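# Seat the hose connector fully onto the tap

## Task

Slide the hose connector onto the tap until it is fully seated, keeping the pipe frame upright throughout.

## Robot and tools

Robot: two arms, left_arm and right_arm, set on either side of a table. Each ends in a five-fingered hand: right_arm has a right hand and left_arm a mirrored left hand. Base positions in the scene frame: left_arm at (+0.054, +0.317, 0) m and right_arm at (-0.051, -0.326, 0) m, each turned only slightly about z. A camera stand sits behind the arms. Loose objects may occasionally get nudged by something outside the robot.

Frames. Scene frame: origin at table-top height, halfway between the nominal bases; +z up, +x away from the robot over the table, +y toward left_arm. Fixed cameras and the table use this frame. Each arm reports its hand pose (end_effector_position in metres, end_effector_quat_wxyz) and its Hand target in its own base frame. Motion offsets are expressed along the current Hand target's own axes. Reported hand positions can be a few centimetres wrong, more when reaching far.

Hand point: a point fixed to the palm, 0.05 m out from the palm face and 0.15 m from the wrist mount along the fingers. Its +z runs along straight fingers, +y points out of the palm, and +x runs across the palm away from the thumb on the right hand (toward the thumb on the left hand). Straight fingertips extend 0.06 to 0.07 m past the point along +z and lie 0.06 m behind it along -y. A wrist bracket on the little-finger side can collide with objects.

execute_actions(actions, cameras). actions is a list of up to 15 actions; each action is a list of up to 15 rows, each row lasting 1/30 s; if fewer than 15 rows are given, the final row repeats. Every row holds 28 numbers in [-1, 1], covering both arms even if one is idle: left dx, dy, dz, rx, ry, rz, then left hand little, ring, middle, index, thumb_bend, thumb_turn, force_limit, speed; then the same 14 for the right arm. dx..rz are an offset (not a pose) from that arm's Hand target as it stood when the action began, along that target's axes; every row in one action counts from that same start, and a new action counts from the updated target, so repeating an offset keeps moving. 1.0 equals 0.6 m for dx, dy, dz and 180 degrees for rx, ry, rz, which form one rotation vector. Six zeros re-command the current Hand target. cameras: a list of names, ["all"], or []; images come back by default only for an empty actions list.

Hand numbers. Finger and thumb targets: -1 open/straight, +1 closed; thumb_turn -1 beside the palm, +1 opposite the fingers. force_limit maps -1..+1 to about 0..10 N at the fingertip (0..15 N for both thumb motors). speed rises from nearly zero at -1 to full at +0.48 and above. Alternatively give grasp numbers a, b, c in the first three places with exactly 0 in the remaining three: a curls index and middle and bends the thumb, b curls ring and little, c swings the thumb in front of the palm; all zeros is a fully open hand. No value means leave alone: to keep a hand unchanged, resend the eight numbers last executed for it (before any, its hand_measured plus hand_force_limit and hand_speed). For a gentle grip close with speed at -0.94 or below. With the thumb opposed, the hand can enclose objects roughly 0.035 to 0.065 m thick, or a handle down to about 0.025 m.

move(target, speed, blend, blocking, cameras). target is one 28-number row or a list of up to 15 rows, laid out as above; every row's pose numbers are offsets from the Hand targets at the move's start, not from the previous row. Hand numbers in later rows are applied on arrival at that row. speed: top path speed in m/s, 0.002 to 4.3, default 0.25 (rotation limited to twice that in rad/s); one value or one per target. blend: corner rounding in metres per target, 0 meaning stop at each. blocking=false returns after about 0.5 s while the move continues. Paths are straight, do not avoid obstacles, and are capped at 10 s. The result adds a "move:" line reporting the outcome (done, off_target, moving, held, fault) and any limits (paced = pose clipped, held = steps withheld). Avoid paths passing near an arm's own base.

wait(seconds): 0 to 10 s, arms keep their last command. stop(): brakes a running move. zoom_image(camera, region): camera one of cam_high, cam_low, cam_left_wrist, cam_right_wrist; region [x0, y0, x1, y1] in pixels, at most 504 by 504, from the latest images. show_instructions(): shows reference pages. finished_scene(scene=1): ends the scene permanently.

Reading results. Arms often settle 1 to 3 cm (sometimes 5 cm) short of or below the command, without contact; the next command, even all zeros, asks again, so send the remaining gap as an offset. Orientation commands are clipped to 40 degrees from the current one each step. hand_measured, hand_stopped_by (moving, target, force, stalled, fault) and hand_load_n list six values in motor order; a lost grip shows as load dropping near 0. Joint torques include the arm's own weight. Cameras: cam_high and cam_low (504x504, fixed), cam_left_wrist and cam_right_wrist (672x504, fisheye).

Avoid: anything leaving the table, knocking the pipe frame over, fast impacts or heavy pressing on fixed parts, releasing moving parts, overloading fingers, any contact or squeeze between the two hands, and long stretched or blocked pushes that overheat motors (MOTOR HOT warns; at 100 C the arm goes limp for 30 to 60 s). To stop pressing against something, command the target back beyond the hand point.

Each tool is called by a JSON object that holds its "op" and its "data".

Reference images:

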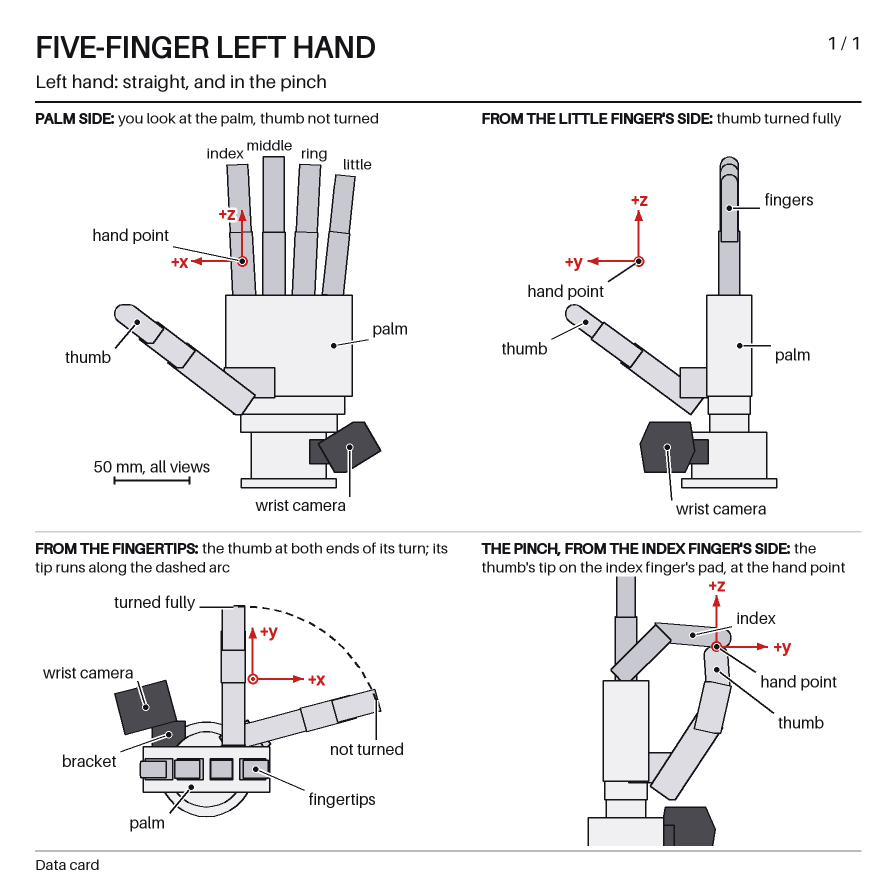

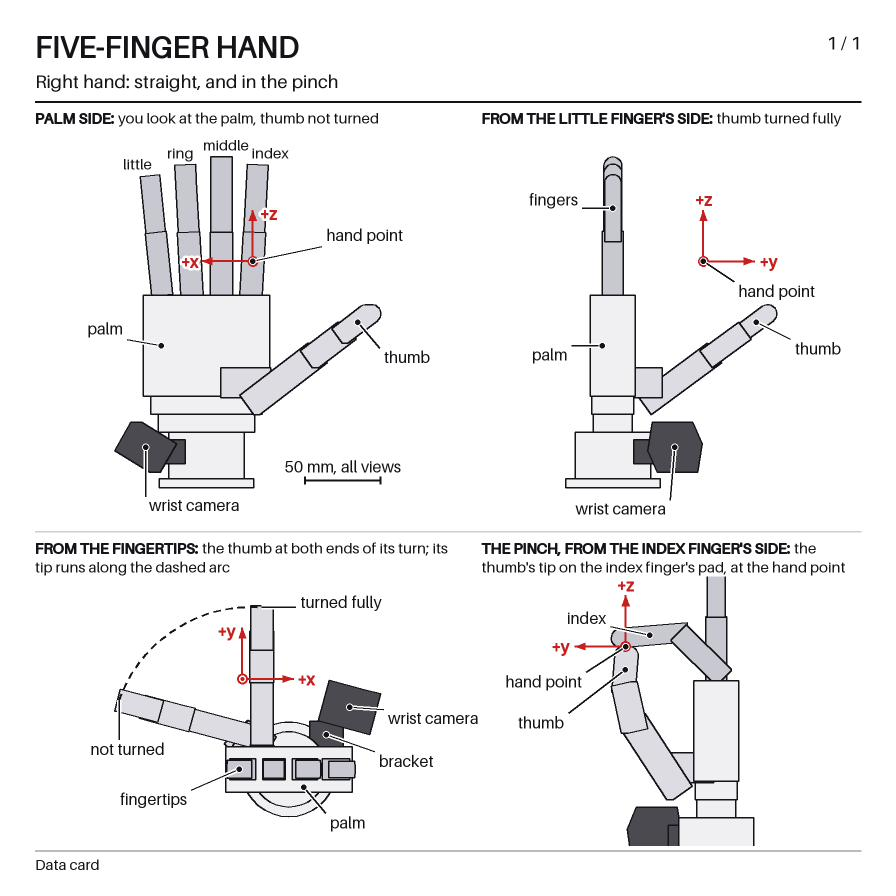

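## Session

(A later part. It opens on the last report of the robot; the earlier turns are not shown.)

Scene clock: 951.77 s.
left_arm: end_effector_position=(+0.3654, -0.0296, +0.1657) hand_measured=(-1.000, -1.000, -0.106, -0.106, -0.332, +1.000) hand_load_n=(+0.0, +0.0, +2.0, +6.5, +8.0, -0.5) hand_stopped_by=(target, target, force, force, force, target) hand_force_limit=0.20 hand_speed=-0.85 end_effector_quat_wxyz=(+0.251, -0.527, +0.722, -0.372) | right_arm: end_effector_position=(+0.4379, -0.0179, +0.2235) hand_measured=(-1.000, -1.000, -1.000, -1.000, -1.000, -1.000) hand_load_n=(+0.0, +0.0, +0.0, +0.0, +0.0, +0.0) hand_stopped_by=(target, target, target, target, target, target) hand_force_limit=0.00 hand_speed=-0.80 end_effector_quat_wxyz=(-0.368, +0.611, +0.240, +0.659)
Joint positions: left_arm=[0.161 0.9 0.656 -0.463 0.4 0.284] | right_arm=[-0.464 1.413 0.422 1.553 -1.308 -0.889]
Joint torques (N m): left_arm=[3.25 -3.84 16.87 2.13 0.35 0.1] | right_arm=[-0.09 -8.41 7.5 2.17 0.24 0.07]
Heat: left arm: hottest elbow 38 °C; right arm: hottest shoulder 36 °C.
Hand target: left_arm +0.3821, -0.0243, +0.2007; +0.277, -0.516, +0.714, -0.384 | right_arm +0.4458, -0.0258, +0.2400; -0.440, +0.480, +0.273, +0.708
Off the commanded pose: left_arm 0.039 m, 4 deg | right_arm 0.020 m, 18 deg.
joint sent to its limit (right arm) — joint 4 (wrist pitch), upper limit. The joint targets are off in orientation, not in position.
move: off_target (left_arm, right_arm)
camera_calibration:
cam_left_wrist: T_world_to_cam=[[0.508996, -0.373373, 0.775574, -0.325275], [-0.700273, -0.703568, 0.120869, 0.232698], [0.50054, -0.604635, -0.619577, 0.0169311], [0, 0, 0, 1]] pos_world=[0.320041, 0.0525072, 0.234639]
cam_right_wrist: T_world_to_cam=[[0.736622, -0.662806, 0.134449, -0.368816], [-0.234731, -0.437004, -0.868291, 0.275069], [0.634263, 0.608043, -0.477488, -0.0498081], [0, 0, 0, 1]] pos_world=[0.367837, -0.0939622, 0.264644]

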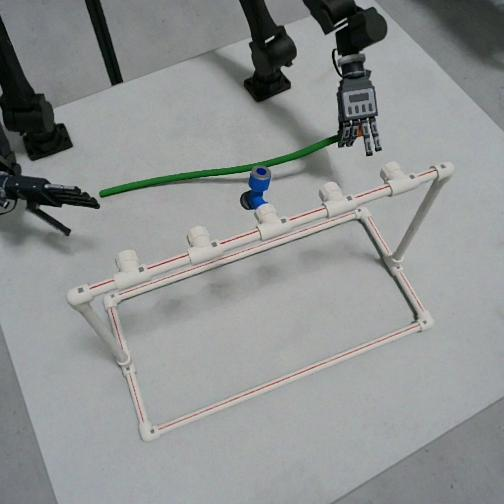

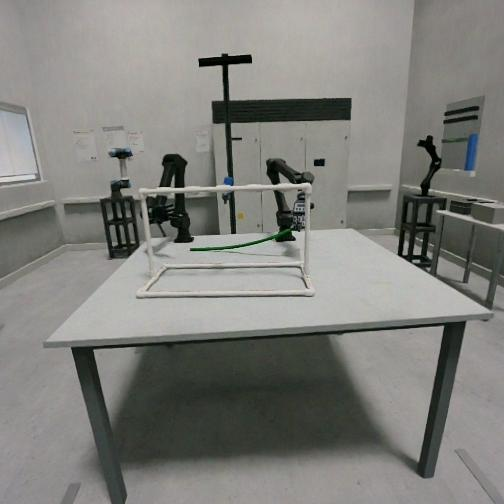

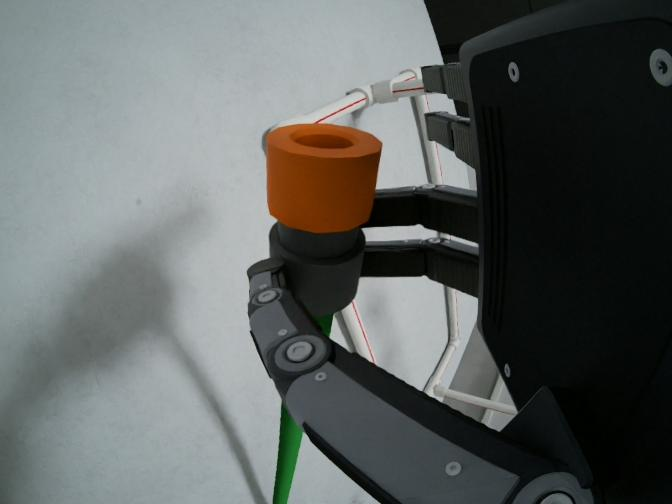

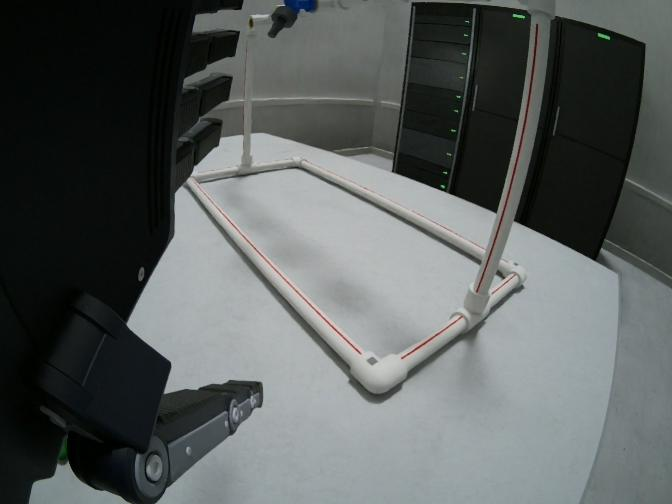

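{"op": "zoom_image", "data": {"camera": "cam_right_wrist", "region": [240, 0, 340, 60]}}

Scaled by 5.040 from the camera's 672x504 image, which has a finer 960x720 frame.

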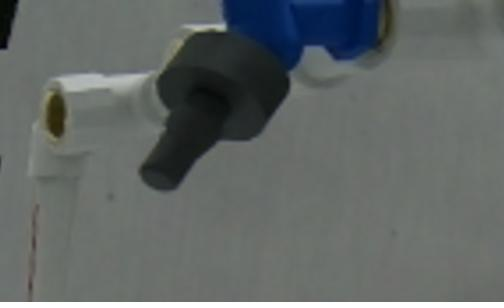

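{"op": "zoom_image", "data": {"camera": "cam_left_wrist", "region": [230, 90, 420, 330]}}

Scaled by 2.100 from the camera's 672x504 image, which has a finer 960x720 frame.

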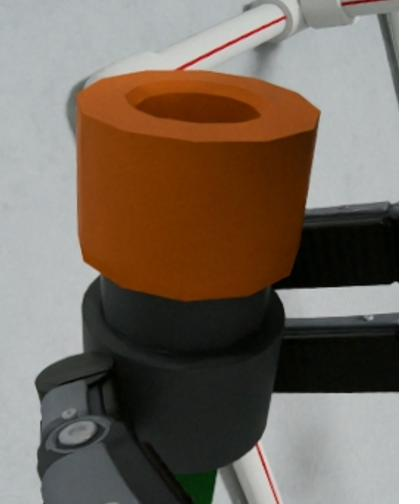

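{"op": "move", "data": {"target": [0.546,-0.1247,0.1897,-0.0385,0.0043,0.3503,-1,-1,0.25,0.25,0.15,1,0.2,-0.85, 0,0,0,0,0,0,-1,-1,-1,-1,-1,-1,0,-0.8], "speed": 0.12, "cameras": ["all"]}}

Scene clock: 1147.73 s.
left_arm: end_effector_position=(+0.3989, -0.3607, +0.1833) hand_measured=(-1.000, -1.000, -0.106, -0.106, -0.332, +1.000) hand_load_n=(+0.0, +0.0, +5.5, +4.0, +8.5, +1.5) hand_stopped_by=(target, target, force, force, force, target) hand_force_limit=0.20 hand_speed=-0.85 end_effector_quat_wxyz=(+0.394, -0.090, +0.904, -0.137) | right_arm: end_effector_position=(+0.4378, -0.0179, +0.2235) hand_measured=(-1.000, -1.000, -1.000, -1.000, -1.000, -1.000) hand_load_n=(+0.0, +0.0, +0.0, +0.0, +0.0, +0.0) hand_stopped_by=(target, target, target, target, target, target) hand_force_limit=0.00 hand_speed=-0.80 end_effector_quat_wxyz=(-0.368, +0.611, +0.239, +0.659)
Joint positions: left_arm=[-0.929 1.472 1.184 -0.552 -0.506 0.641] | right_arm=[-0.464 1.413 0.422 1.553 -1.308 -0.888]
Joint torques (N m): left_arm=[2.14 -10.11 16.31 1.74 -0.34 0.32] | right_arm=[-0.03 -8.59 7.47 2.11 0.25 0.05]
Motor temperatures (°C): left_arm=[25 30 53 25 25 23] | right_arm=[25 35 34 24 25 25]
Heat: left arm: hottest elbow 53 °C; right arm: hottest shoulder 35 °C.
Hand target: left_arm +0.4086, -0.3781, +0.2005; +0.401, -0.080, +0.901, -0.144 | right_arm +0.4458, -0.0258, +0.2400; -0.440, +0.480, +0.273, +0.708
Off the commanded pose: left_arm 0.026 m, 2 deg | right_arm 0.020 m, 19 deg.
joint sent to its limit (right arm) — joint 4 (wrist pitch), upper limit. The joint targets are off in orientation, not in position.
move: off_target (left_arm, right_arm)
camera_calibration:
cam_left_wrist: T_world_to_cam=[[-0.0759376, -0.985917, 0.149004, -0.352373], [-0.912802, 0.00859696, -0.408313, 0.459751], [0.401281, -0.167017, -0.900599, 0.0598841], [0, 0, 0, 1]] pos_world=[0.368872, -0.341361, 0.294158]
cam_right_wrist: T_world_to_cam=[[0.736859, -0.662774, 0.133304, -0.368583], [-0.235404, -0.436383, -0.868421, 0.275322], [0.633738, 0.608523, -0.477573, -0.0495954], [0, 0, 0, 1]] pos_world=[0.367836, -0.0939615, 0.264544]

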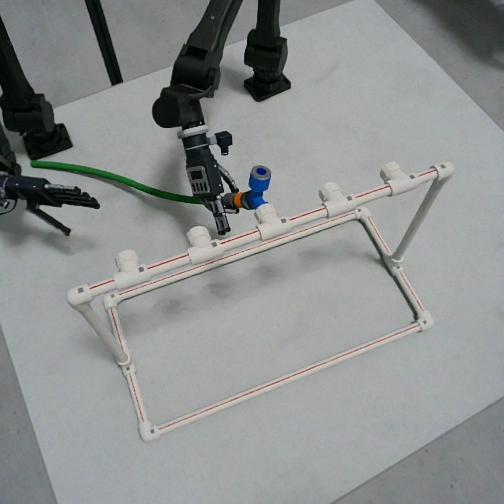

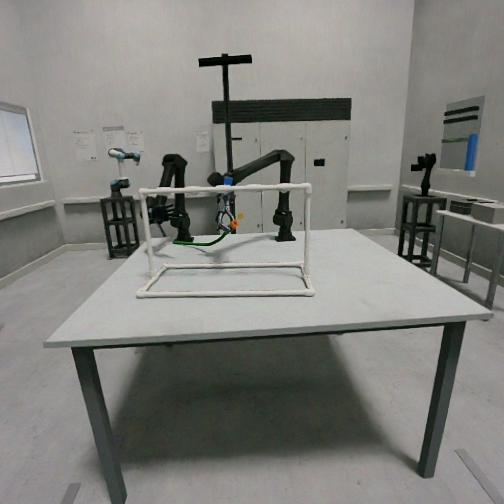

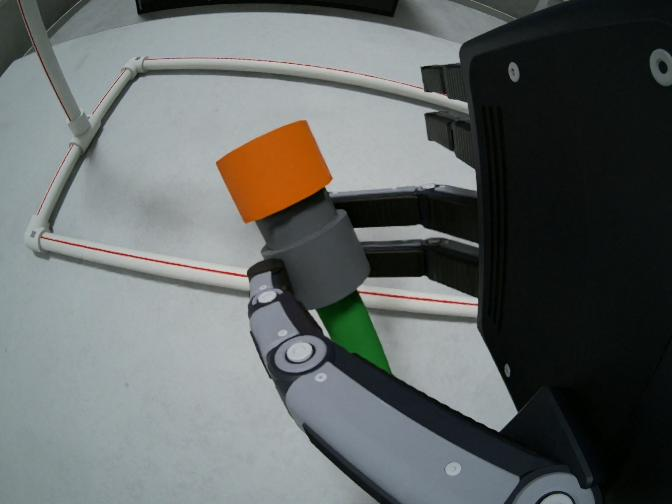

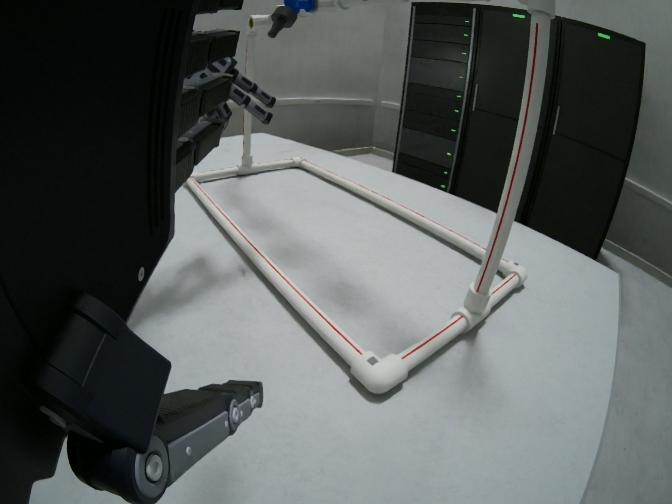

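{"op": "execute_actions", "data": {"actions": [[[0,0,0,0,0,0,-1,-1,0.3,0.3,0.2,1,0.6,-0.85, 0,0,0,0,0,0,-1,-1,-1,-1,-1,-1,0,-0.8]]]}}

{"op": "move", "data": {"target": [-0.1262,-0.0437,-0.0102,-0.0099,-0.1004,0.174,-1,-1,0.3,0.3,0.2,1,0.6,-0.85, 0,0,0,0,0,0,-1,-1,-1,-1,-1,-1,0,-0.8], "speed": 0.08, "cameras": ["all"]}}

Scene clock: 1255.20 s.
left_arm: end_effector_position=(+0.3989, -0.3607, +0.1833) hand_measured=(-1.000, -1.000, -0.094, -0.082, -0.334, +1.000) hand_load_n=(+0.0, +0.0, +6.0, +9.5, +14.5, +0.5) hand_stopped_by=(target, target, force, force, force, target) hand_force_limit=0.60 hand_speed=-0.85 end_effector_quat_wxyz=(+0.394, -0.090, +0.904, -0.137) | right_arm: end_effector_position=(+0.4378, -0.0179, +0.2235) hand_measured=(-1.000, -1.000, -1.000, -1.000, -1.000, -1.000) hand_load_n=(+0.0, +0.0, +0.0, +0.0, +0.0, +0.0) hand_stopped_by=(target, target, target, target, target, target) hand_force_limit=0.00 hand_speed=-0.80 end_effector_quat_wxyz=(-0.368, +0.611, +0.239, +0.659)
Joint positions: left_arm=[-0.929 1.472 1.184 -0.552 -0.506 0.641] | right_arm=[-0.464 1.413 0.422 1.553 -1.308 -0.888]
Joint torques (N m): left_arm=[1.96 -10.11 16.36 1.78 -0.34 0.33] | right_arm=[-0.21 -8.47 7.51 2.14 0.25 0.05]
Heat: left arm: hottest elbow 53 °C; right arm: hottest shoulder 35 °C.
Hand target: left_arm +0.4086, -0.3782, +0.2005; +0.402, -0.080, +0.901, -0.144 | right_arm +0.4458, -0.0258, +0.2400; -0.440, +0.480, +0.273, +0.708
Off the commanded pose: left_arm 0.026 m, 2 deg | right_arm 0.020 m, 19 deg.
joint sent to its limit (right arm) — joint 4 (wrist pitch), upper limit. The joint targets are off in orientation, not in position.

Scene clock: 1259.93 s.
left_arm: end_effector_position=(+0.4501, -0.3695, +0.2604) hand_measured=(-1.000, -1.000, -0.094, -0.082, -0.334, +1.000) hand_load_n=(+0.0, +0.0, +9.5, +2.5, +10.5, +2.0) hand_stopped_by=(target, target, force, force, force, target) hand_force_limit=0.60 hand_speed=-0.85 end_effector_quat_wxyz=(+0.552, +0.131, +0.824, -0.002) | right_arm: end_effector_position=(+0.4378, -0.0179, +0.2235) hand_measured=(-1.000, -1.000, -1.000, -1.000, -1.000, -1.000) hand_load_n=(+0.0, +0.0, +0.0, +0.0, +0.0, +0.0) hand_stopped_by=(target, target, target, target, target, target) hand_force_limit=0.00 hand_speed=-0.80 end_effector_quat_wxyz=(-0.368, +0.611, +0.239, +0.659)
Joint positions: left_arm=[-0.98 1.498 1.184 -0.243 -0.737 1.329] | right_arm=[-0.464 1.413 0.422 1.553 -1.308 -0.888]
Joint torques (N m): left_arm=[2.08 -10.52 13.42 3.41 -0.45 0.34] | right_arm=[-0.09 -8.47 7.46 2.13 0.26 0.05]
Heat: left arm: hottest elbow 53 °C; right arm: hottest shoulder 35 °C.
Hand target: left_arm +0.4552, -0.3820, +0.2660; +0.559, +0.138, +0.818, -0.003 | right_arm +0.4458, -0.0258, +0.2400; -0.440, +0.480, +0.273, +0.708
Off the commanded pose: left_arm 0.015 m, 1 deg | right_arm 0.020 m, 19 deg.
joint sent to its limit (right arm) — joint 4 (wrist pitch), upper limit. The joint targets are off in orientation, not in position.
move: off_target (left_arm, right_arm)
camera_calibration:
cam_left_wrist: T_world_to_cam=[[-0.270129, -0.899999, -0.342101, -0.121723], [-0.649419, 0.43263, -0.62537, 0.632732], [0.710835, 0.0532366, -0.701341, -0.00254479], [0, 0, 0, 1]] pos_world=[0.379836, -0.383154, 0.352265]
cam_right_wrist: T_world_to_cam=[[0.736859, -0.662774, 0.133304, -0.368583], [-0.235404, -0.436383, -0.868421, 0.275322], [0.633738, 0.608523, -0.477573, -0.0495954], [0, 0, 0, 1]] pos_world=[0.367836, -0.0939615, 0.264544]

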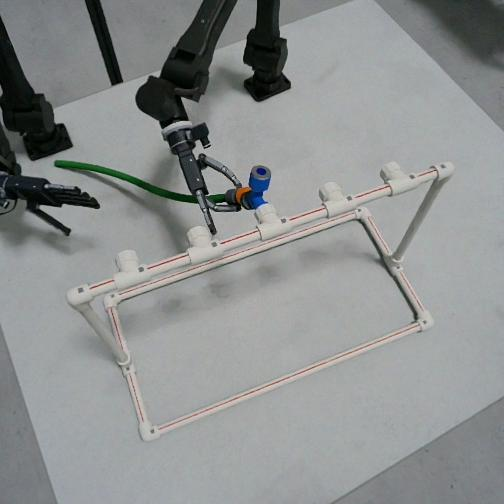

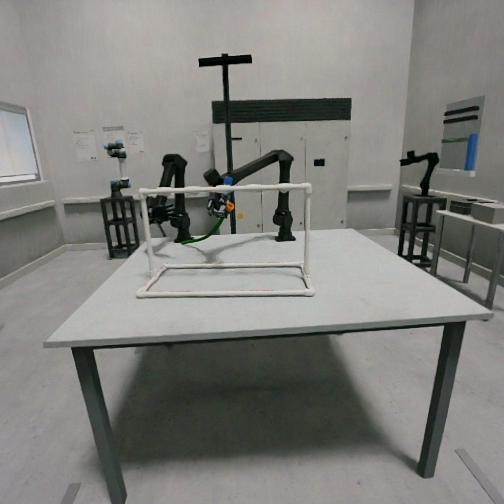

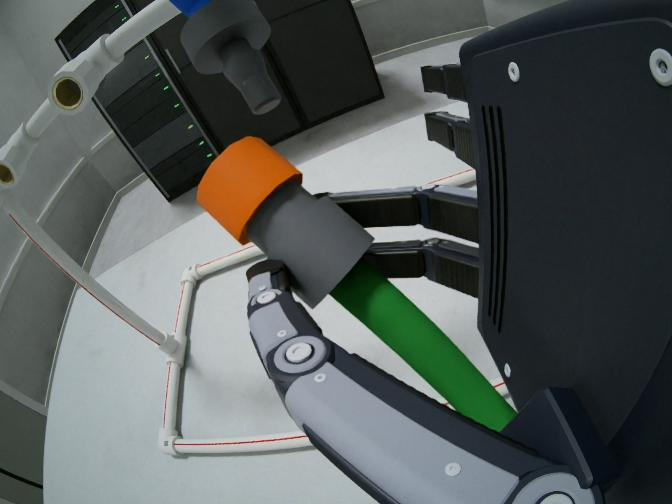

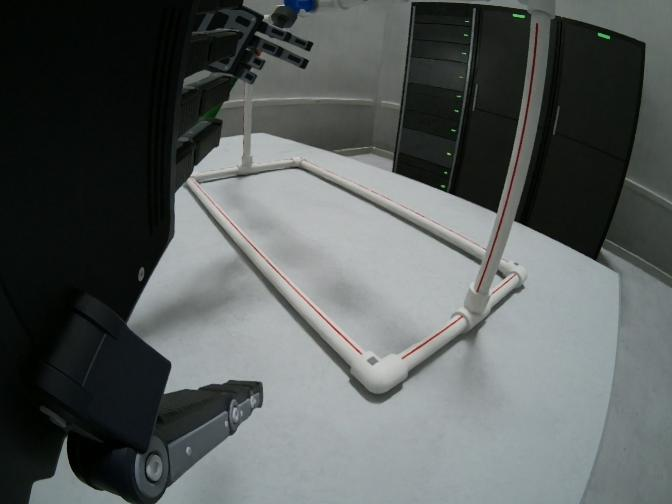

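{"op": "zoom_image", "data": {"camera": "cam_left_wrist", "region": [150, 0, 390, 320]}}

Scaled by 1.575 from the camera's 672x504 image, which has a finer 960x720 frame.

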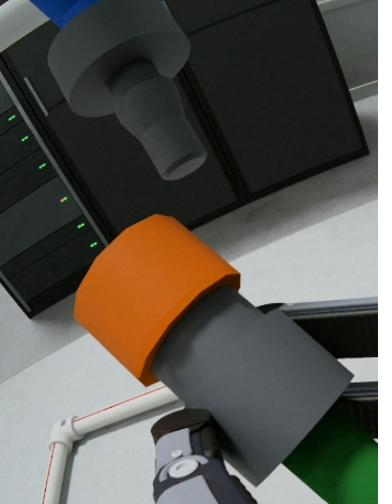

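{"op": "execute_actions", "data": {"actions": [[[0,0,0,0,0,0,-1,-1,0.35,0.35,0.25,1,0.85,-0.85, 0,0,0,0,0,0,-1,-1,-1,-1,-1,-1,0,-0.8]]]}}

{"op": "move", "data": {"target": [-0.0192,-0.0382,-0.0078,0,0,0,-1,-1,0.35,0.35,0.25,1,0.85,-0.85, 0,0,0,0,0,0,-1,-1,-1,-1,-1,-1,0,-0.8], "speed": 0.05, "cameras": ["cam_left_wrist"]}}

{"op": "zoom_image", "data": {"camera": "cam_left_wrist", "region": [150, 0, 390, 320]}}

Scene clock: 1542.73 s.
left_arm: end_effector_position=(+0.4501, -0.3695, +0.2603) hand_measured=(-1.000, -1.000, -0.094, -0.058, -0.330, +1.000) hand_load_n=(+0.0, +0.0, +6.5, +8.5, +16.0, +0.0) hand_stopped_by=(target, target, force, force, force, target) hand_force_limit=0.85 hand_speed=-0.85 end_effector_quat_wxyz=(+0.552, +0.132, +0.824, -0.001) | right_arm: end_effector_position=(+0.4378, -0.0179, +0.2235) hand_measured=(-1.000, -1.000, -1.000, -1.000, -1.000, -1.000) hand_load_n=(+0.0, +0.0, +0.0, +0.0, +0.0, +0.0) hand_stopped_by=(target, target, target, target, target, target) hand_force_limit=0.00 hand_speed=-0.80 end_effector_quat_wxyz=(-0.368, +0.611, +0.239, +0.659)
Joint positions: left_arm=[-0.98 1.498 1.184 -0.243 -0.737 1.33] | right_arm=[-0.464 1.413 0.422 1.553 -1.308 -0.888]
Joint torques (N m): left_arm=[2.08 -10.64 13.42 3.43 -0.44 0.35] | right_arm=[-0.03 -8.53 7.49 2.14 0.25 0.05]
Heat: left arm: hottest elbow 49 °C; right arm: hottest elbow 35 °C.
Hand target: left_arm +0.4553, -0.3821, +0.2658; +0.559, +0.138, +0.818, -0.003 | right_arm +0.4458, -0.0258, +0.2400; -0.440, +0.480, +0.273, +0.708
Off the commanded pose: left_arm 0.015 m, 1 deg | right_arm 0.020 m, 19 deg.
joint sent to its limit (right arm) — joint 4 (wrist pitch), upper limit. The joint targets are off in orientation, not in position.

Scene clock: 1543.83 s.
left_arm: end_effector_position=(+0.4432, -0.3875, +0.2592) hand_measured=(-1.000, -1.000, -0.094, -0.058, -0.330, +1.000) hand_load_n=(-0.5, +0.0, +6.5, +8.5, +16.0, -0.5) hand_stopped_by=(target, target, force, force, force, target) hand_force_limit=0.85 hand_speed=-0.85 end_effector_quat_wxyz=(+0.552, +0.141, +0.822, +0.006) | right_arm: end_effector_position=(+0.4378, -0.0179, +0.2235) hand_measured=(-1.000, -1.000, -1.000, -1.000, -1.000, -1.000) hand_load_n=(+0.0, +0.0, +0.0, +0.0, +0.0, +0.0) hand_stopped_by=(target, target, target, target, target, target) hand_force_limit=0.00 hand_speed=-0.80 end_effector_quat_wxyz=(-0.368, +0.611, +0.239, +0.659)
Joint positions: left_arm=[-1.013 1.53 1.216 -0.26 -0.767 1.33] | right_arm=[-0.464 1.413 0.422 1.553 -1.308 -0.888]
Joint torques (N m): left_arm=[1.9 -11.4 16.46 2.15 -0.42 0.12] | right_arm=[-0.15 -8.53 7.5 2.15 0.25 0.06]
Heat: left arm: hottest elbow 49 °C; right arm: hottest elbow 35 °C.
Hand target: left_arm +0.4496, -0.4059, +0.2746; +0.559, +0.138, +0.818, -0.003 | right_arm +0.4458, -0.0258, +0.2400; -0.440, +0.480, +0.273, +0.708
Off the commanded pose: left_arm 0.025 m, 1 deg | right_arm 0.020 m, 19 deg.
joint sent to its limit (right arm) — joint 4 (wrist pitch), upper limit. The joint targets are off in orientation, not in position.
move: off_target (left_arm, right_arm)
camera_calibration:
cam_left_wrist: T_world_to_cam=[[-0.275842, -0.889174, -0.365078, -0.127485], [-0.643163, 0.453, -0.61736, 0.638369], [0.71432, 0.0645108, -0.696839, 0.0040309], [0, 0, 0, 1]] pos_world=[0.37253, -0.402798, 0.35037]
Images, in order (width x height): cam_left_wrist 672x504.

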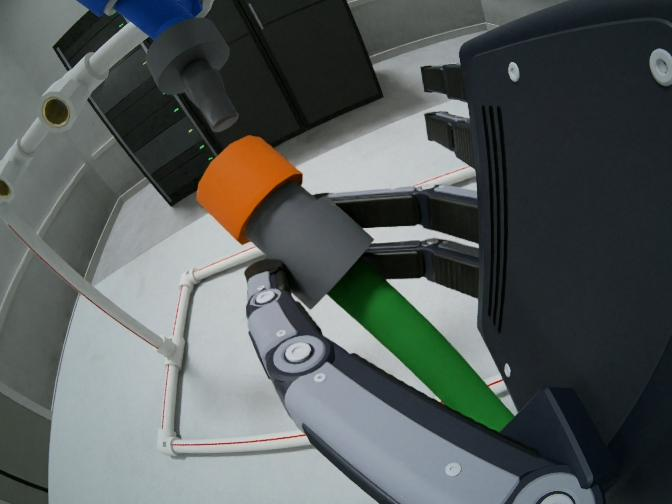

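Scaled by 1.575 from the camera's 672x504 image, which has a finer 960x720 frame.

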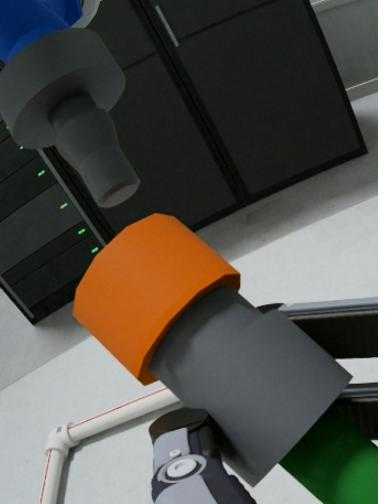

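{"op": "move", "data": {"target": [-0.0273,-0.0113,-0.0065,0,0,0,-1,-1,0.35,0.35,0.25,1,0.85,-0.85, 0,0,0,0,0,0,-1,-1,-1,-1,-1,-1,0,-0.8], "speed": 0.05, "cameras": ["cam_left_wrist"]}}

{"op": "zoom_image", "data": {"camera": "cam_left_wrist", "region": [150, 0, 390, 320]}}

Scene clock: 1565.07 s.
left_arm: end_effector_position=(+0.4438, -0.3978, +0.2733) hand_measured=(-1.000, -1.000, -0.094, -0.058, -0.330, +1.000) hand_load_n=(+0.0, +0.0, +6.5, +8.0, +15.5, +0.0) hand_stopped_by=(target, target, force, force, force, target) hand_force_limit=0.85 hand_speed=-0.85 end_effector_quat_wxyz=(+0.551, +0.145, +0.822, +0.008) | right_arm: end_effector_position=(+0.4378, -0.0179, +0.2235) hand_measured=(-1.000, -1.000, -1.000, -1.000, -1.000, -1.000) hand_load_n=(+0.0, +0.0, +0.0, +0.0, +0.0, +0.0) hand_stopped_by=(target, target, target, target, target, target) hand_force_limit=0.00 hand_speed=-0.80 end_effector_quat_wxyz=(-0.368, +0.611, +0.239, +0.659)
Joint positions: left_arm=[-1.023 1.543 1.27 -0.309 -0.774 1.329] | right_arm=[-0.464 1.413 0.422 1.553 -1.308 -0.888]
Joint torques (N m): left_arm=[2.14 -11.52 16.73 2.03 -0.45 0.08] | right_arm=[0.03 -8.64 7.46 2.14 0.25 0.06]
Heat: left arm: hottest elbow 52 °C; right arm: hottest elbow 35 °C.
Hand target: left_arm +0.4500, -0.4156, +0.2903; +0.559, +0.138, +0.818, -0.003 | right_arm +0.4458, -0.0258, +0.2400; -0.440, +0.480, +0.273, +0.708
Off the commanded pose: left_arm 0.025 m, 2 deg | right_arm 0.020 m, 19 deg.
joint sent to its limit (right arm) — joint 4 (wrist pitch), upper limit. The joint targets are off in orientation, not in position.
move: off_target (left_arm, right_arm)
camera_calibration:
cam_left_wrist: T_world_to_cam=[[-0.279733, -0.885129, -0.371883, -0.126122], [-0.642104, 0.46045, -0.612934, 0.653324], [0.713759, 0.0673297, -0.697147, 0.015676], [0, 0, 0, 1]] pos_world=[0.373032, -0.413513, 0.36447]
Images, in order (width x height): cam_left_wrist 672x504.

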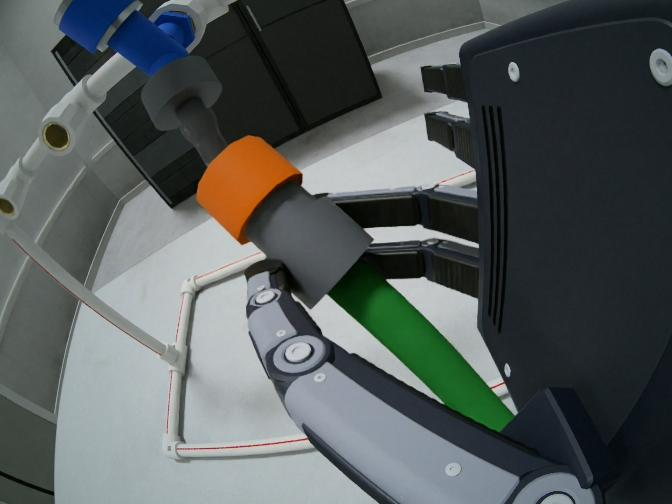

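Scaled by 1.575 from the camera's 672x504 image, which has a finer 960x720 frame.

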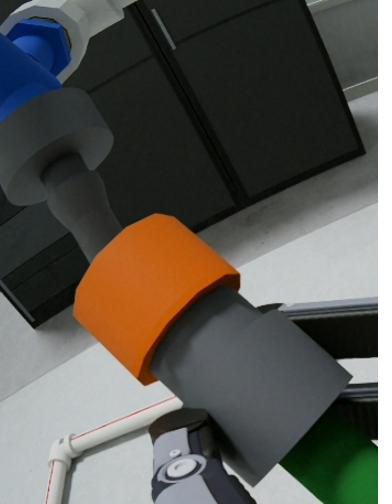

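{"op": "move", "data": {"target": [-0.0112,0.0067,0.005,0,0,0,-1,-1,0.35,0.35,0.25,1,0.85,-0.85, 0,0,0,0,0,0,-1,-1,-1,-1,-1,-1,0,-0.8], "speed": 0.03, "cameras": ["cam_left_wrist"]}}

{"op": "zoom_image", "data": {"camera": "cam_left_wrist", "region": [150, 0, 390, 320]}}

Scene clock: 1595.43 s.
left_arm: end_effector_position=(+0.4447, -0.4006, +0.2782) hand_measured=(-1.000, -1.000, -0.094, -0.058, -0.330, +1.000) hand_load_n=(+0.0, +0.0, +6.5, +8.5, +15.5, +0.0) hand_stopped_by=(target, target, force, force, force, target) hand_force_limit=0.85 hand_speed=-0.85 end_effector_quat_wxyz=(+0.551, +0.145, +0.822, +0.004) | right_arm: end_effector_position=(+0.4378, -0.0179, +0.2235) hand_measured=(-1.000, -1.000, -1.000, -1.000, -1.000, -1.000) hand_load_n=(+0.0, +0.0, +0.0, +0.0, +0.0, +0.0) hand_stopped_by=(target, target, target, target, target, target) hand_force_limit=0.00 hand_speed=-0.80 end_effector_quat_wxyz=(-0.368, +0.611, +0.239, +0.659)
Joint positions: left_arm=[-1.023 1.543 1.283 -0.317 -0.768 1.329] | right_arm=[-0.464 1.413 0.422 1.553 -1.308 -0.888]
Joint torques (N m): left_arm=[2.73 -11.52 16.84 2.04 -0.3 0.16] | right_arm=[-0.21 -8.41 7.49 2.14 0.26 0.06]
Motor temperatures (°C): left_arm=[25 32 59 25 26 23] | right_arm=[24 34 35 23 25 25]
Heat: left arm: hottest elbow 59 °C; right arm: hottest elbow 35 °C.
Hand target: left_arm +0.4559, -0.4137, +0.2959; +0.559, +0.138, +0.818, -0.003 | right_arm +0.4458, -0.0258, +0.2400; -0.440, +0.480, +0.273, +0.708
Off the commanded pose: left_arm 0.025 m, 2 deg | right_arm 0.020 m, 19 deg.
joint sent to its limit (right arm) — joint 4 (wrist pitch), upper limit. The joint targets are off in orientation, not in position.
move: off_target (left_arm, right_arm)
camera_calibration:
cam_left_wrist: T_world_to_cam=[[-0.284084, -0.886187, -0.366017, -0.126665], [-0.639899, 0.459525, -0.615927, 0.657734], [0.714021, 0.0592391, -0.697614, 0.0153594], [0, 0, 0, 1]] pos_world=[0.373933, -0.415404, 0.36947]
Images, in order (width x height): cam_left_wrist 672x504.

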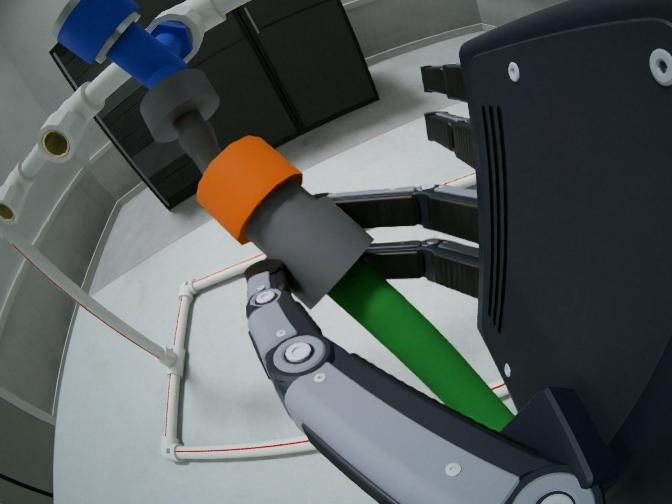

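Scaled by 1.575 from the camera's 672x504 image, which has a finer 960x720 frame.

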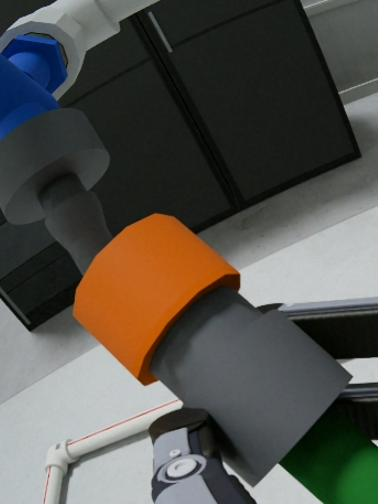

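{"op": "move", "data": {"target": [-0.0015,0.0173,0.01,0,0,0,-1,-1,0.35,0.35,0.25,1,0.85,-0.85, 0,0,0,0,0,0,-1,-1,-1,-1,-1,-1,0,-0.8], "speed": 0.03, "cameras": ["cam_left_wrist"]}}

{"op": "zoom_image", "data": {"camera": "cam_left_wrist", "region": [150, 0, 390, 320]}}

Scene clock: 1633.07 s.
left_arm: end_effector_position=(+0.4516, -0.3957, +0.2765) hand_measured=(-1.000, -1.000, -0.094, -0.058, -0.330, +1.000) hand_load_n=(+0.0, +0.0, +6.5, +8.5, +16.0, +0.0) hand_stopped_by=(target, target, force, force, force, target) hand_force_limit=0.85 hand_speed=-0.85 end_effector_quat_wxyz=(+0.548, +0.143, +0.824, +0.003) | right_arm: end_effector_position=(+0.4378, -0.0179, +0.2235) hand_measured=(-1.000, -1.000, -1.000, -1.000, -1.000, -1.000) hand_load_n=(+0.0, +0.0, +0.0, +0.0, +0.0, +0.0) hand_stopped_by=(target, target, target, target, target, target) hand_force_limit=0.00 hand_speed=-0.80 end_effector_quat_wxyz=(-0.368, +0.611, +0.239, +0.659)
Joint positions: left_arm=[-1.005 1.543 1.283 -0.317 -0.75 1.329] | right_arm=[-0.464 1.413 0.422 1.553 -1.308 -0.888]
Joint torques (N m): left_arm=[3.25 -12.28 15.88 2.63 -0.28 0.3] | right_arm=[-0.03 -8.47 7.49 2.09 0.26 0.06]
Motor temperatures (°C): left_arm=[25 32 59 25 25 23] | right_arm=[24 34 35 23 25 25]
Heat: left arm: hottest elbow 59 °C; right arm: hottest elbow 35 °C.
Hand target: left_arm +0.4640, -0.4048, +0.2961; +0.559, +0.138, +0.818, -0.003 | right_arm +0.4458, -0.0258, +0.2400; -0.440, +0.480, +0.273, +0.708
Off the commanded pose: left_arm 0.025 m, 2 deg | right_arm 0.020 m, 19 deg.
joint sent to its limit (right arm) — joint 4 (wrist pitch), upper limit. The joint targets are off in orientation, not in position.
move: off_target (left_arm, right_arm)
camera_calibration:
cam_left_wrist: T_world_to_cam=[[-0.284614, -0.888753, -0.359324, -0.123577], [-0.646417, 0.454716, -0.612681, 0.658916], [0.707913, 0.0578955, -0.703923, 0.0128769], [0, 0, 0, 1]] pos_world=[0.381647, -0.410195, 0.368365]
Images, in order (width x height): cam_left_wrist 672x504.

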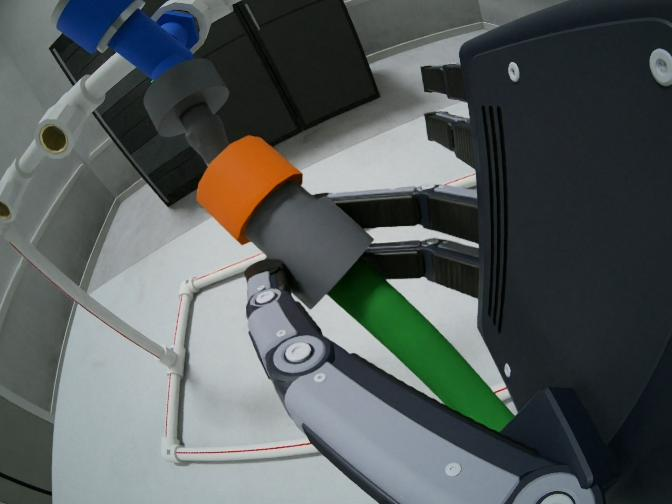

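Scaled by 1.575 from the camera's 672x504 image, which has a finer 960x720 frame.

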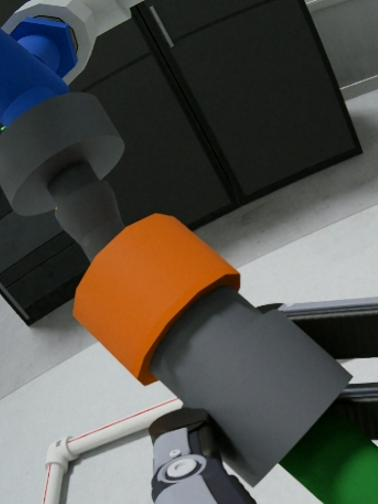

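{"op": "move", "data": {"target": [-0.0008,0.0178,0.0083,0,0,0,-1,-1,0.35,0.35,0.25,1,0.85,-0.85, 0,0,0,0,0,0,-1,-1,-1,-1,-1,-1,0,-0.8], "speed": 0.03, "cameras": ["cam_left_wrist","cam_high"]}}

{"op": "zoom_image", "data": {"camera": "cam_left_wrist", "region": [150, 0, 390, 320]}}

Scene clock: 1650.10 s.
left_arm: end_effector_position=(+0.4596, -0.3896, +0.2752) hand_measured=(-1.000, -1.000, -0.094, -0.058, -0.330, +1.000) hand_load_n=(+0.0, +0.0, +6.5, +8.5, +16.0, +0.0) hand_stopped_by=(target, target, force, force, force, target) hand_force_limit=0.85 hand_speed=-0.85 end_effector_quat_wxyz=(+0.545, +0.143, +0.826, +0.003) | right_arm: end_effector_position=(+0.4378, -0.0179, +0.2235) hand_measured=(-1.000, -1.000, -1.000, -1.000, -1.000, -1.000) hand_load_n=(+0.0, +0.0, +0.0, +0.0, +0.0, +0.0) hand_stopped_by=(target, target, target, target, target, target) hand_force_limit=0.00 hand_speed=-0.80 end_effector_quat_wxyz=(-0.368, +0.611, +0.239, +0.659)
Joint positions: left_arm=[-0.985 1.543 1.283 -0.317 -0.731 1.338] | right_arm=[-0.464 1.413 0.422 1.553 -1.308 -0.888]
Joint torques (N m): left_arm=[3.37 -13.1 14.79 3.18 -0.32 0.37] | right_arm=[-0.09 -8.59 7.46 2.15 0.25 0.05]
Motor temperatures (°C): left_arm=[25 32 58 25 25 23] | right_arm=[24 34 35 23 25 25]
Heat: left arm: hottest elbow 58 °C; right arm: hottest elbow 35 °C.
Hand target: left_arm +0.4712, -0.3954, +0.2962; +0.559, +0.138, +0.818, -0.003 | right_arm +0.4458, -0.0258, +0.2400; -0.440, +0.480, +0.273, +0.708
Off the commanded pose: left_arm 0.025 m, 2 deg | right_arm 0.020 m, 19 deg.
joint sent to its limit (right arm) — joint 4 (wrist pitch), upper limit. The joint targets are off in orientation, not in position.
move: off_target (left_arm, right_arm)
camera_calibration:
cam_left_wrist: T_world_to_cam=[[-0.286714, -0.888206, -0.359007, -0.115281], [-0.6514, 0.455526, -0.606773, 0.661586], [0.702476, 0.0598869, -0.709183, 0.0105985], [0, 0, 0, 1]] pos_world=[0.390459, -0.404398, 0.367562]
Images, in order (width x height): cam_high 504x504, cam_left_wrist 672x504.

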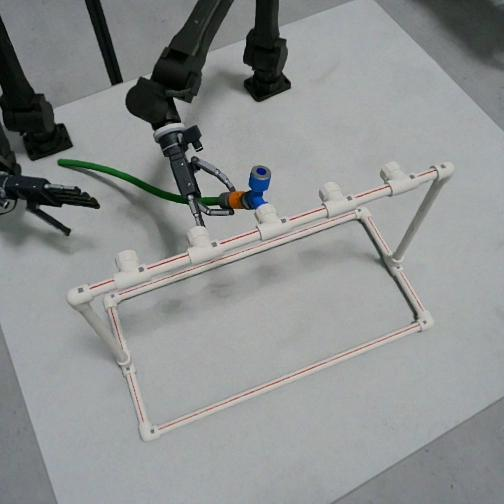

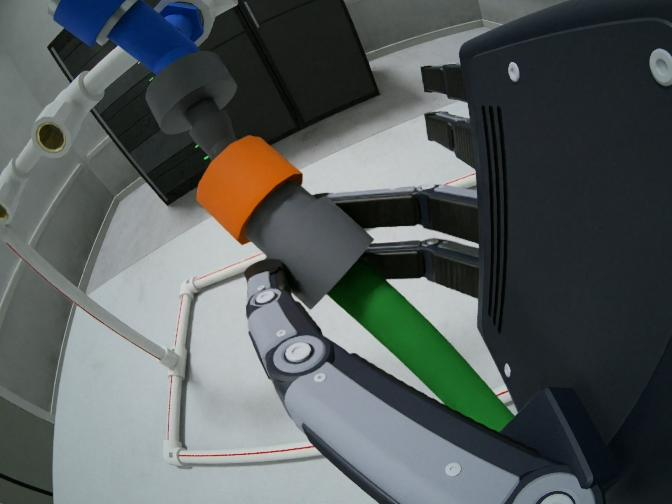

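Scaled by 1.575 from the camera's 672x504 image, which has a finer 960x720 frame.

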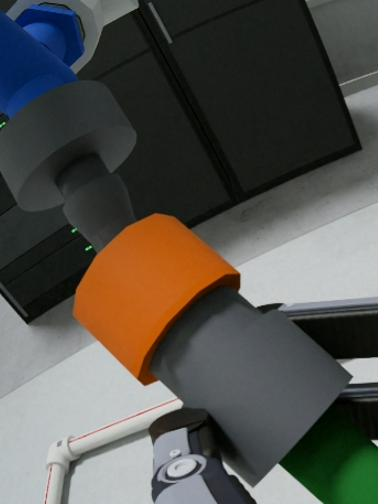

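{"op": "move", "data": {"target": [0.0147,0.0118,0.0083,-0.0057,-0.0432,0.0645,-1,-1,0.35,0.35,0.25,1,0.85,-0.85, 0,0,0,0,0,0,-1,-1,-1,-1,-1,-1,0,-0.8], "speed": 0.04, "cameras": ["cam_left_wrist","cam_high"]}}

{"op": "zoom_image", "data": {"camera": "cam_left_wrist", "region": [150, 0, 390, 320]}}

Scene clock: 1707.73 s.
left_arm: end_effector_position=(+0.4720, -0.3880, +0.2812) hand_measured=(-1.000, -1.000, -0.096, -0.058, -0.330, +1.000) hand_load_n=(+0.0, +0.0, +10.5, +2.5, +11.0, +3.0) hand_stopped_by=(target, target, force, force, force, target) hand_force_limit=0.85 hand_speed=-0.85 end_effector_quat_wxyz=(+0.604, +0.210, +0.768, +0.046) | right_arm: end_effector_position=(+0.4378, -0.0179, +0.2235) hand_measured=(-1.000, -1.000, -1.000, -1.000, -1.000, -1.000) hand_load_n=(+0.0, +0.0, +0.0, +0.0, +0.0, +0.0) hand_stopped_by=(target, target, target, target, target, target) hand_force_limit=0.00 hand_speed=-0.80 end_effector_quat_wxyz=(-0.368, +0.611, +0.239, +0.659)
Joint positions: left_arm=[-0.984 1.543 1.161 0.006 -0.758 1.649] | right_arm=[-0.464 1.413 0.422 1.553 -1.308 -0.888]
Joint torques (N m): left_arm=[2.84 -13.27 10.61 3.92 -0.32 0.45] | right_arm=[-0.15 -8.47 7.46 2.15 0.25 0.06]
Motor temperatures (°C): left_arm=[25 32 56 25 25 23] | right_arm=[24 33 35 23 25 25]
Heat: left arm: hottest elbow 56 °C; right arm: hottest elbow 35 °C.
Hand target: left_arm +0.4744, -0.3874, +0.2872; +0.612, +0.214, +0.760, +0.052 | right_arm +0.4458, -0.0258, +0.2400; -0.440, +0.480, +0.273, +0.708
Off the commanded pose: left_arm 0.007 m, 1 deg | right_arm 0.020 m, 19 deg.
joint sent to its limit (right arm) — joint 4 (wrist pitch), upper limit. The joint targets are off in orientation, not in position.
move: off_target (right_arm)
camera_calibration:
cam_left_wrist: T_world_to_cam=[[-0.278563, -0.809264, -0.517199, -0.0368789], [-0.500503, 0.581931, -0.640978, 0.660057], [0.819694, 0.0803073, -0.567143, -0.0810976], [0, 0, 0, 1]] pos_world=[0.386563, -0.407439, 0.358014]
Images, in order (width x height): cam_high 504x504, cam_left_wrist 672x504.

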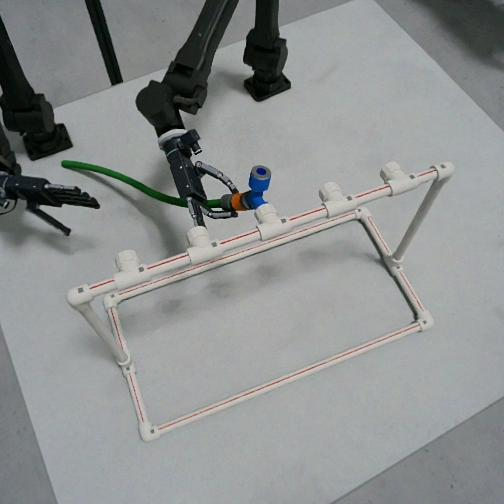

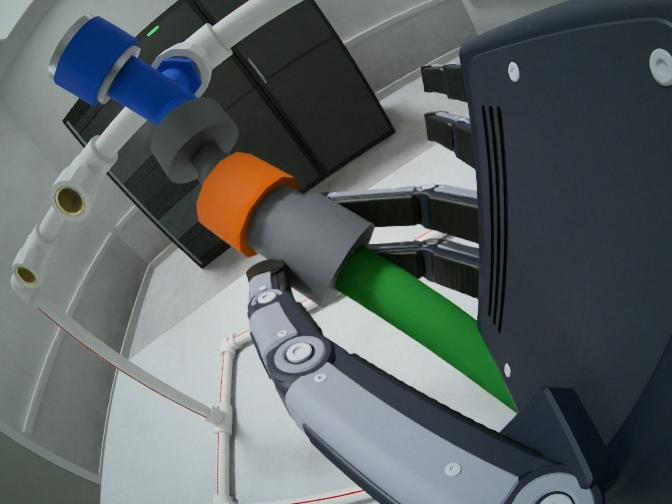

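Scaled by 1.575 from the camera's 672x504 image, which has a finer 960x720 frame.

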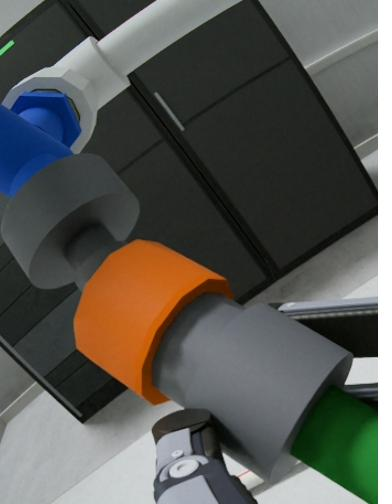

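{"op": "move", "data": {"target": [0.0127,0.026,0.0003,0.0081,-0.028,0.0957,-1,-1,0.35,0.35,0.25,1,0.85,-0.85, 0,0,0,0,0,0,-1,-1,-1,-1,-1,-1,0,-0.8], "speed": 0.04, "cameras": ["cam_left_wrist","cam_high"]}}

{"op": "zoom_image", "data": {"camera": "cam_left_wrist", "region": [150, 0, 390, 320]}}

Scene clock: 1771.33 s.
left_arm: end_effector_position=(+0.4767, -0.3752, +0.2747) hand_measured=(-1.000, -1.000, -0.096, -0.058, -0.330, +1.000) hand_load_n=(+0.0, +0.0, +10.0, +2.5, +11.5, +3.0) hand_stopped_by=(target, target, force, force, force, target) hand_force_limit=0.85 hand_speed=-0.85 end_effector_quat_wxyz=(+0.619, +0.332, +0.702, +0.118) | right_arm: end_effector_position=(+0.4378, -0.0179, +0.2235) hand_measured=(-1.000, -1.000, -1.000, -1.000, -1.000, -1.000) hand_load_n=(+0.0, +0.0, +0.0, +0.0, +0.0, +0.0) hand_stopped_by=(target, target, target, target, target, target) hand_force_limit=0.00 hand_speed=-0.80 end_effector_quat_wxyz=(-0.368, +0.611, +0.239, +0.659)
Joint positions: left_arm=[-0.96 1.528 1.015 0.244 -0.688 2.028] | right_arm=[-0.464 1.413 0.422 1.553 -1.308 -0.888]
Joint torques (N m): left_arm=[3.19 -13.92 9.59 3.73 0.1 0.42] | right_arm=[-0.09 -8.41 7.49 2.14 0.25 0.06]
Motor temperatures (°C): left_arm=[25 32 50 25 25 23] | right_arm=[24 33 35 23 25 25]
Heat: left arm: hottest elbow 50 °C; right arm: hottest elbow 35 °C.
Hand target: left_arm +0.4775, -0.3702, +0.2855; +0.627, +0.335, +0.692, +0.124 | right_arm +0.4458, -0.0258, +0.2400; -0.440, +0.480, +0.273, +0.708
Off the commanded pose: left_arm 0.012 m, 2 deg | right_arm 0.020 m, 19 deg.
joint sent to its limit (right arm) — joint 4 (wrist pitch), upper limit. The joint targets are off in orientation, not in position.
move: off_target (left_arm, right_arm)
camera_calibration:
cam_left_wrist: T_world_to_cam=[[-0.294858, -0.607134, -0.737867, 0.115622], [-0.339, 0.788434, -0.513274, 0.616064], [0.893386, 0.0987938, -0.438295, -0.153318], [0, 0, 0, 1]] pos_world=[0.37991, -0.400381, 0.334324]
Images, in order (width x height): cam_high 504x504, cam_left_wrist 672x504.

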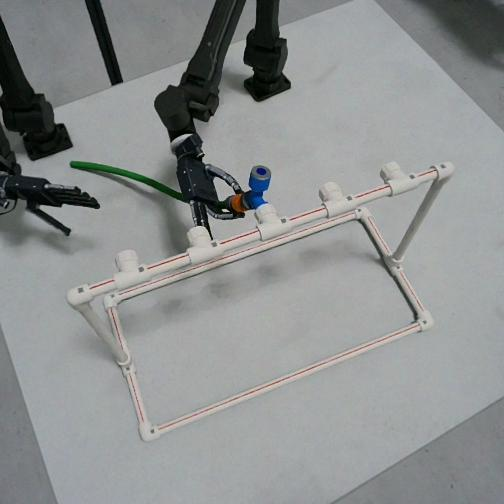

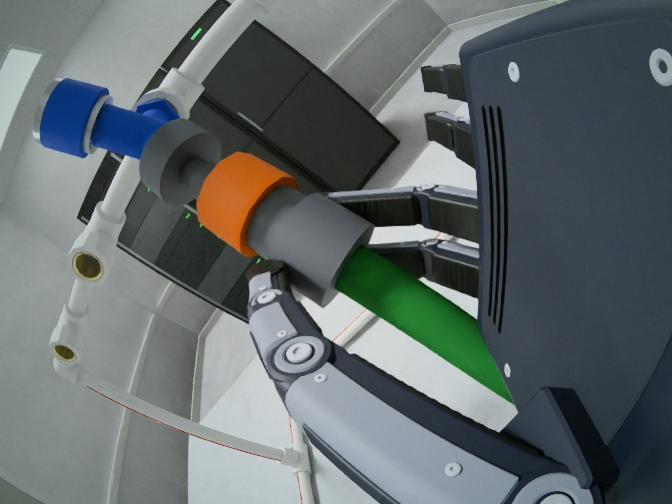

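Scaled by 1.575 from the camera's 672x504 image, which has a finer 960x720 frame.

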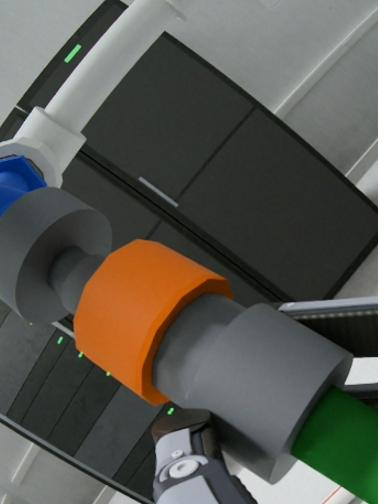

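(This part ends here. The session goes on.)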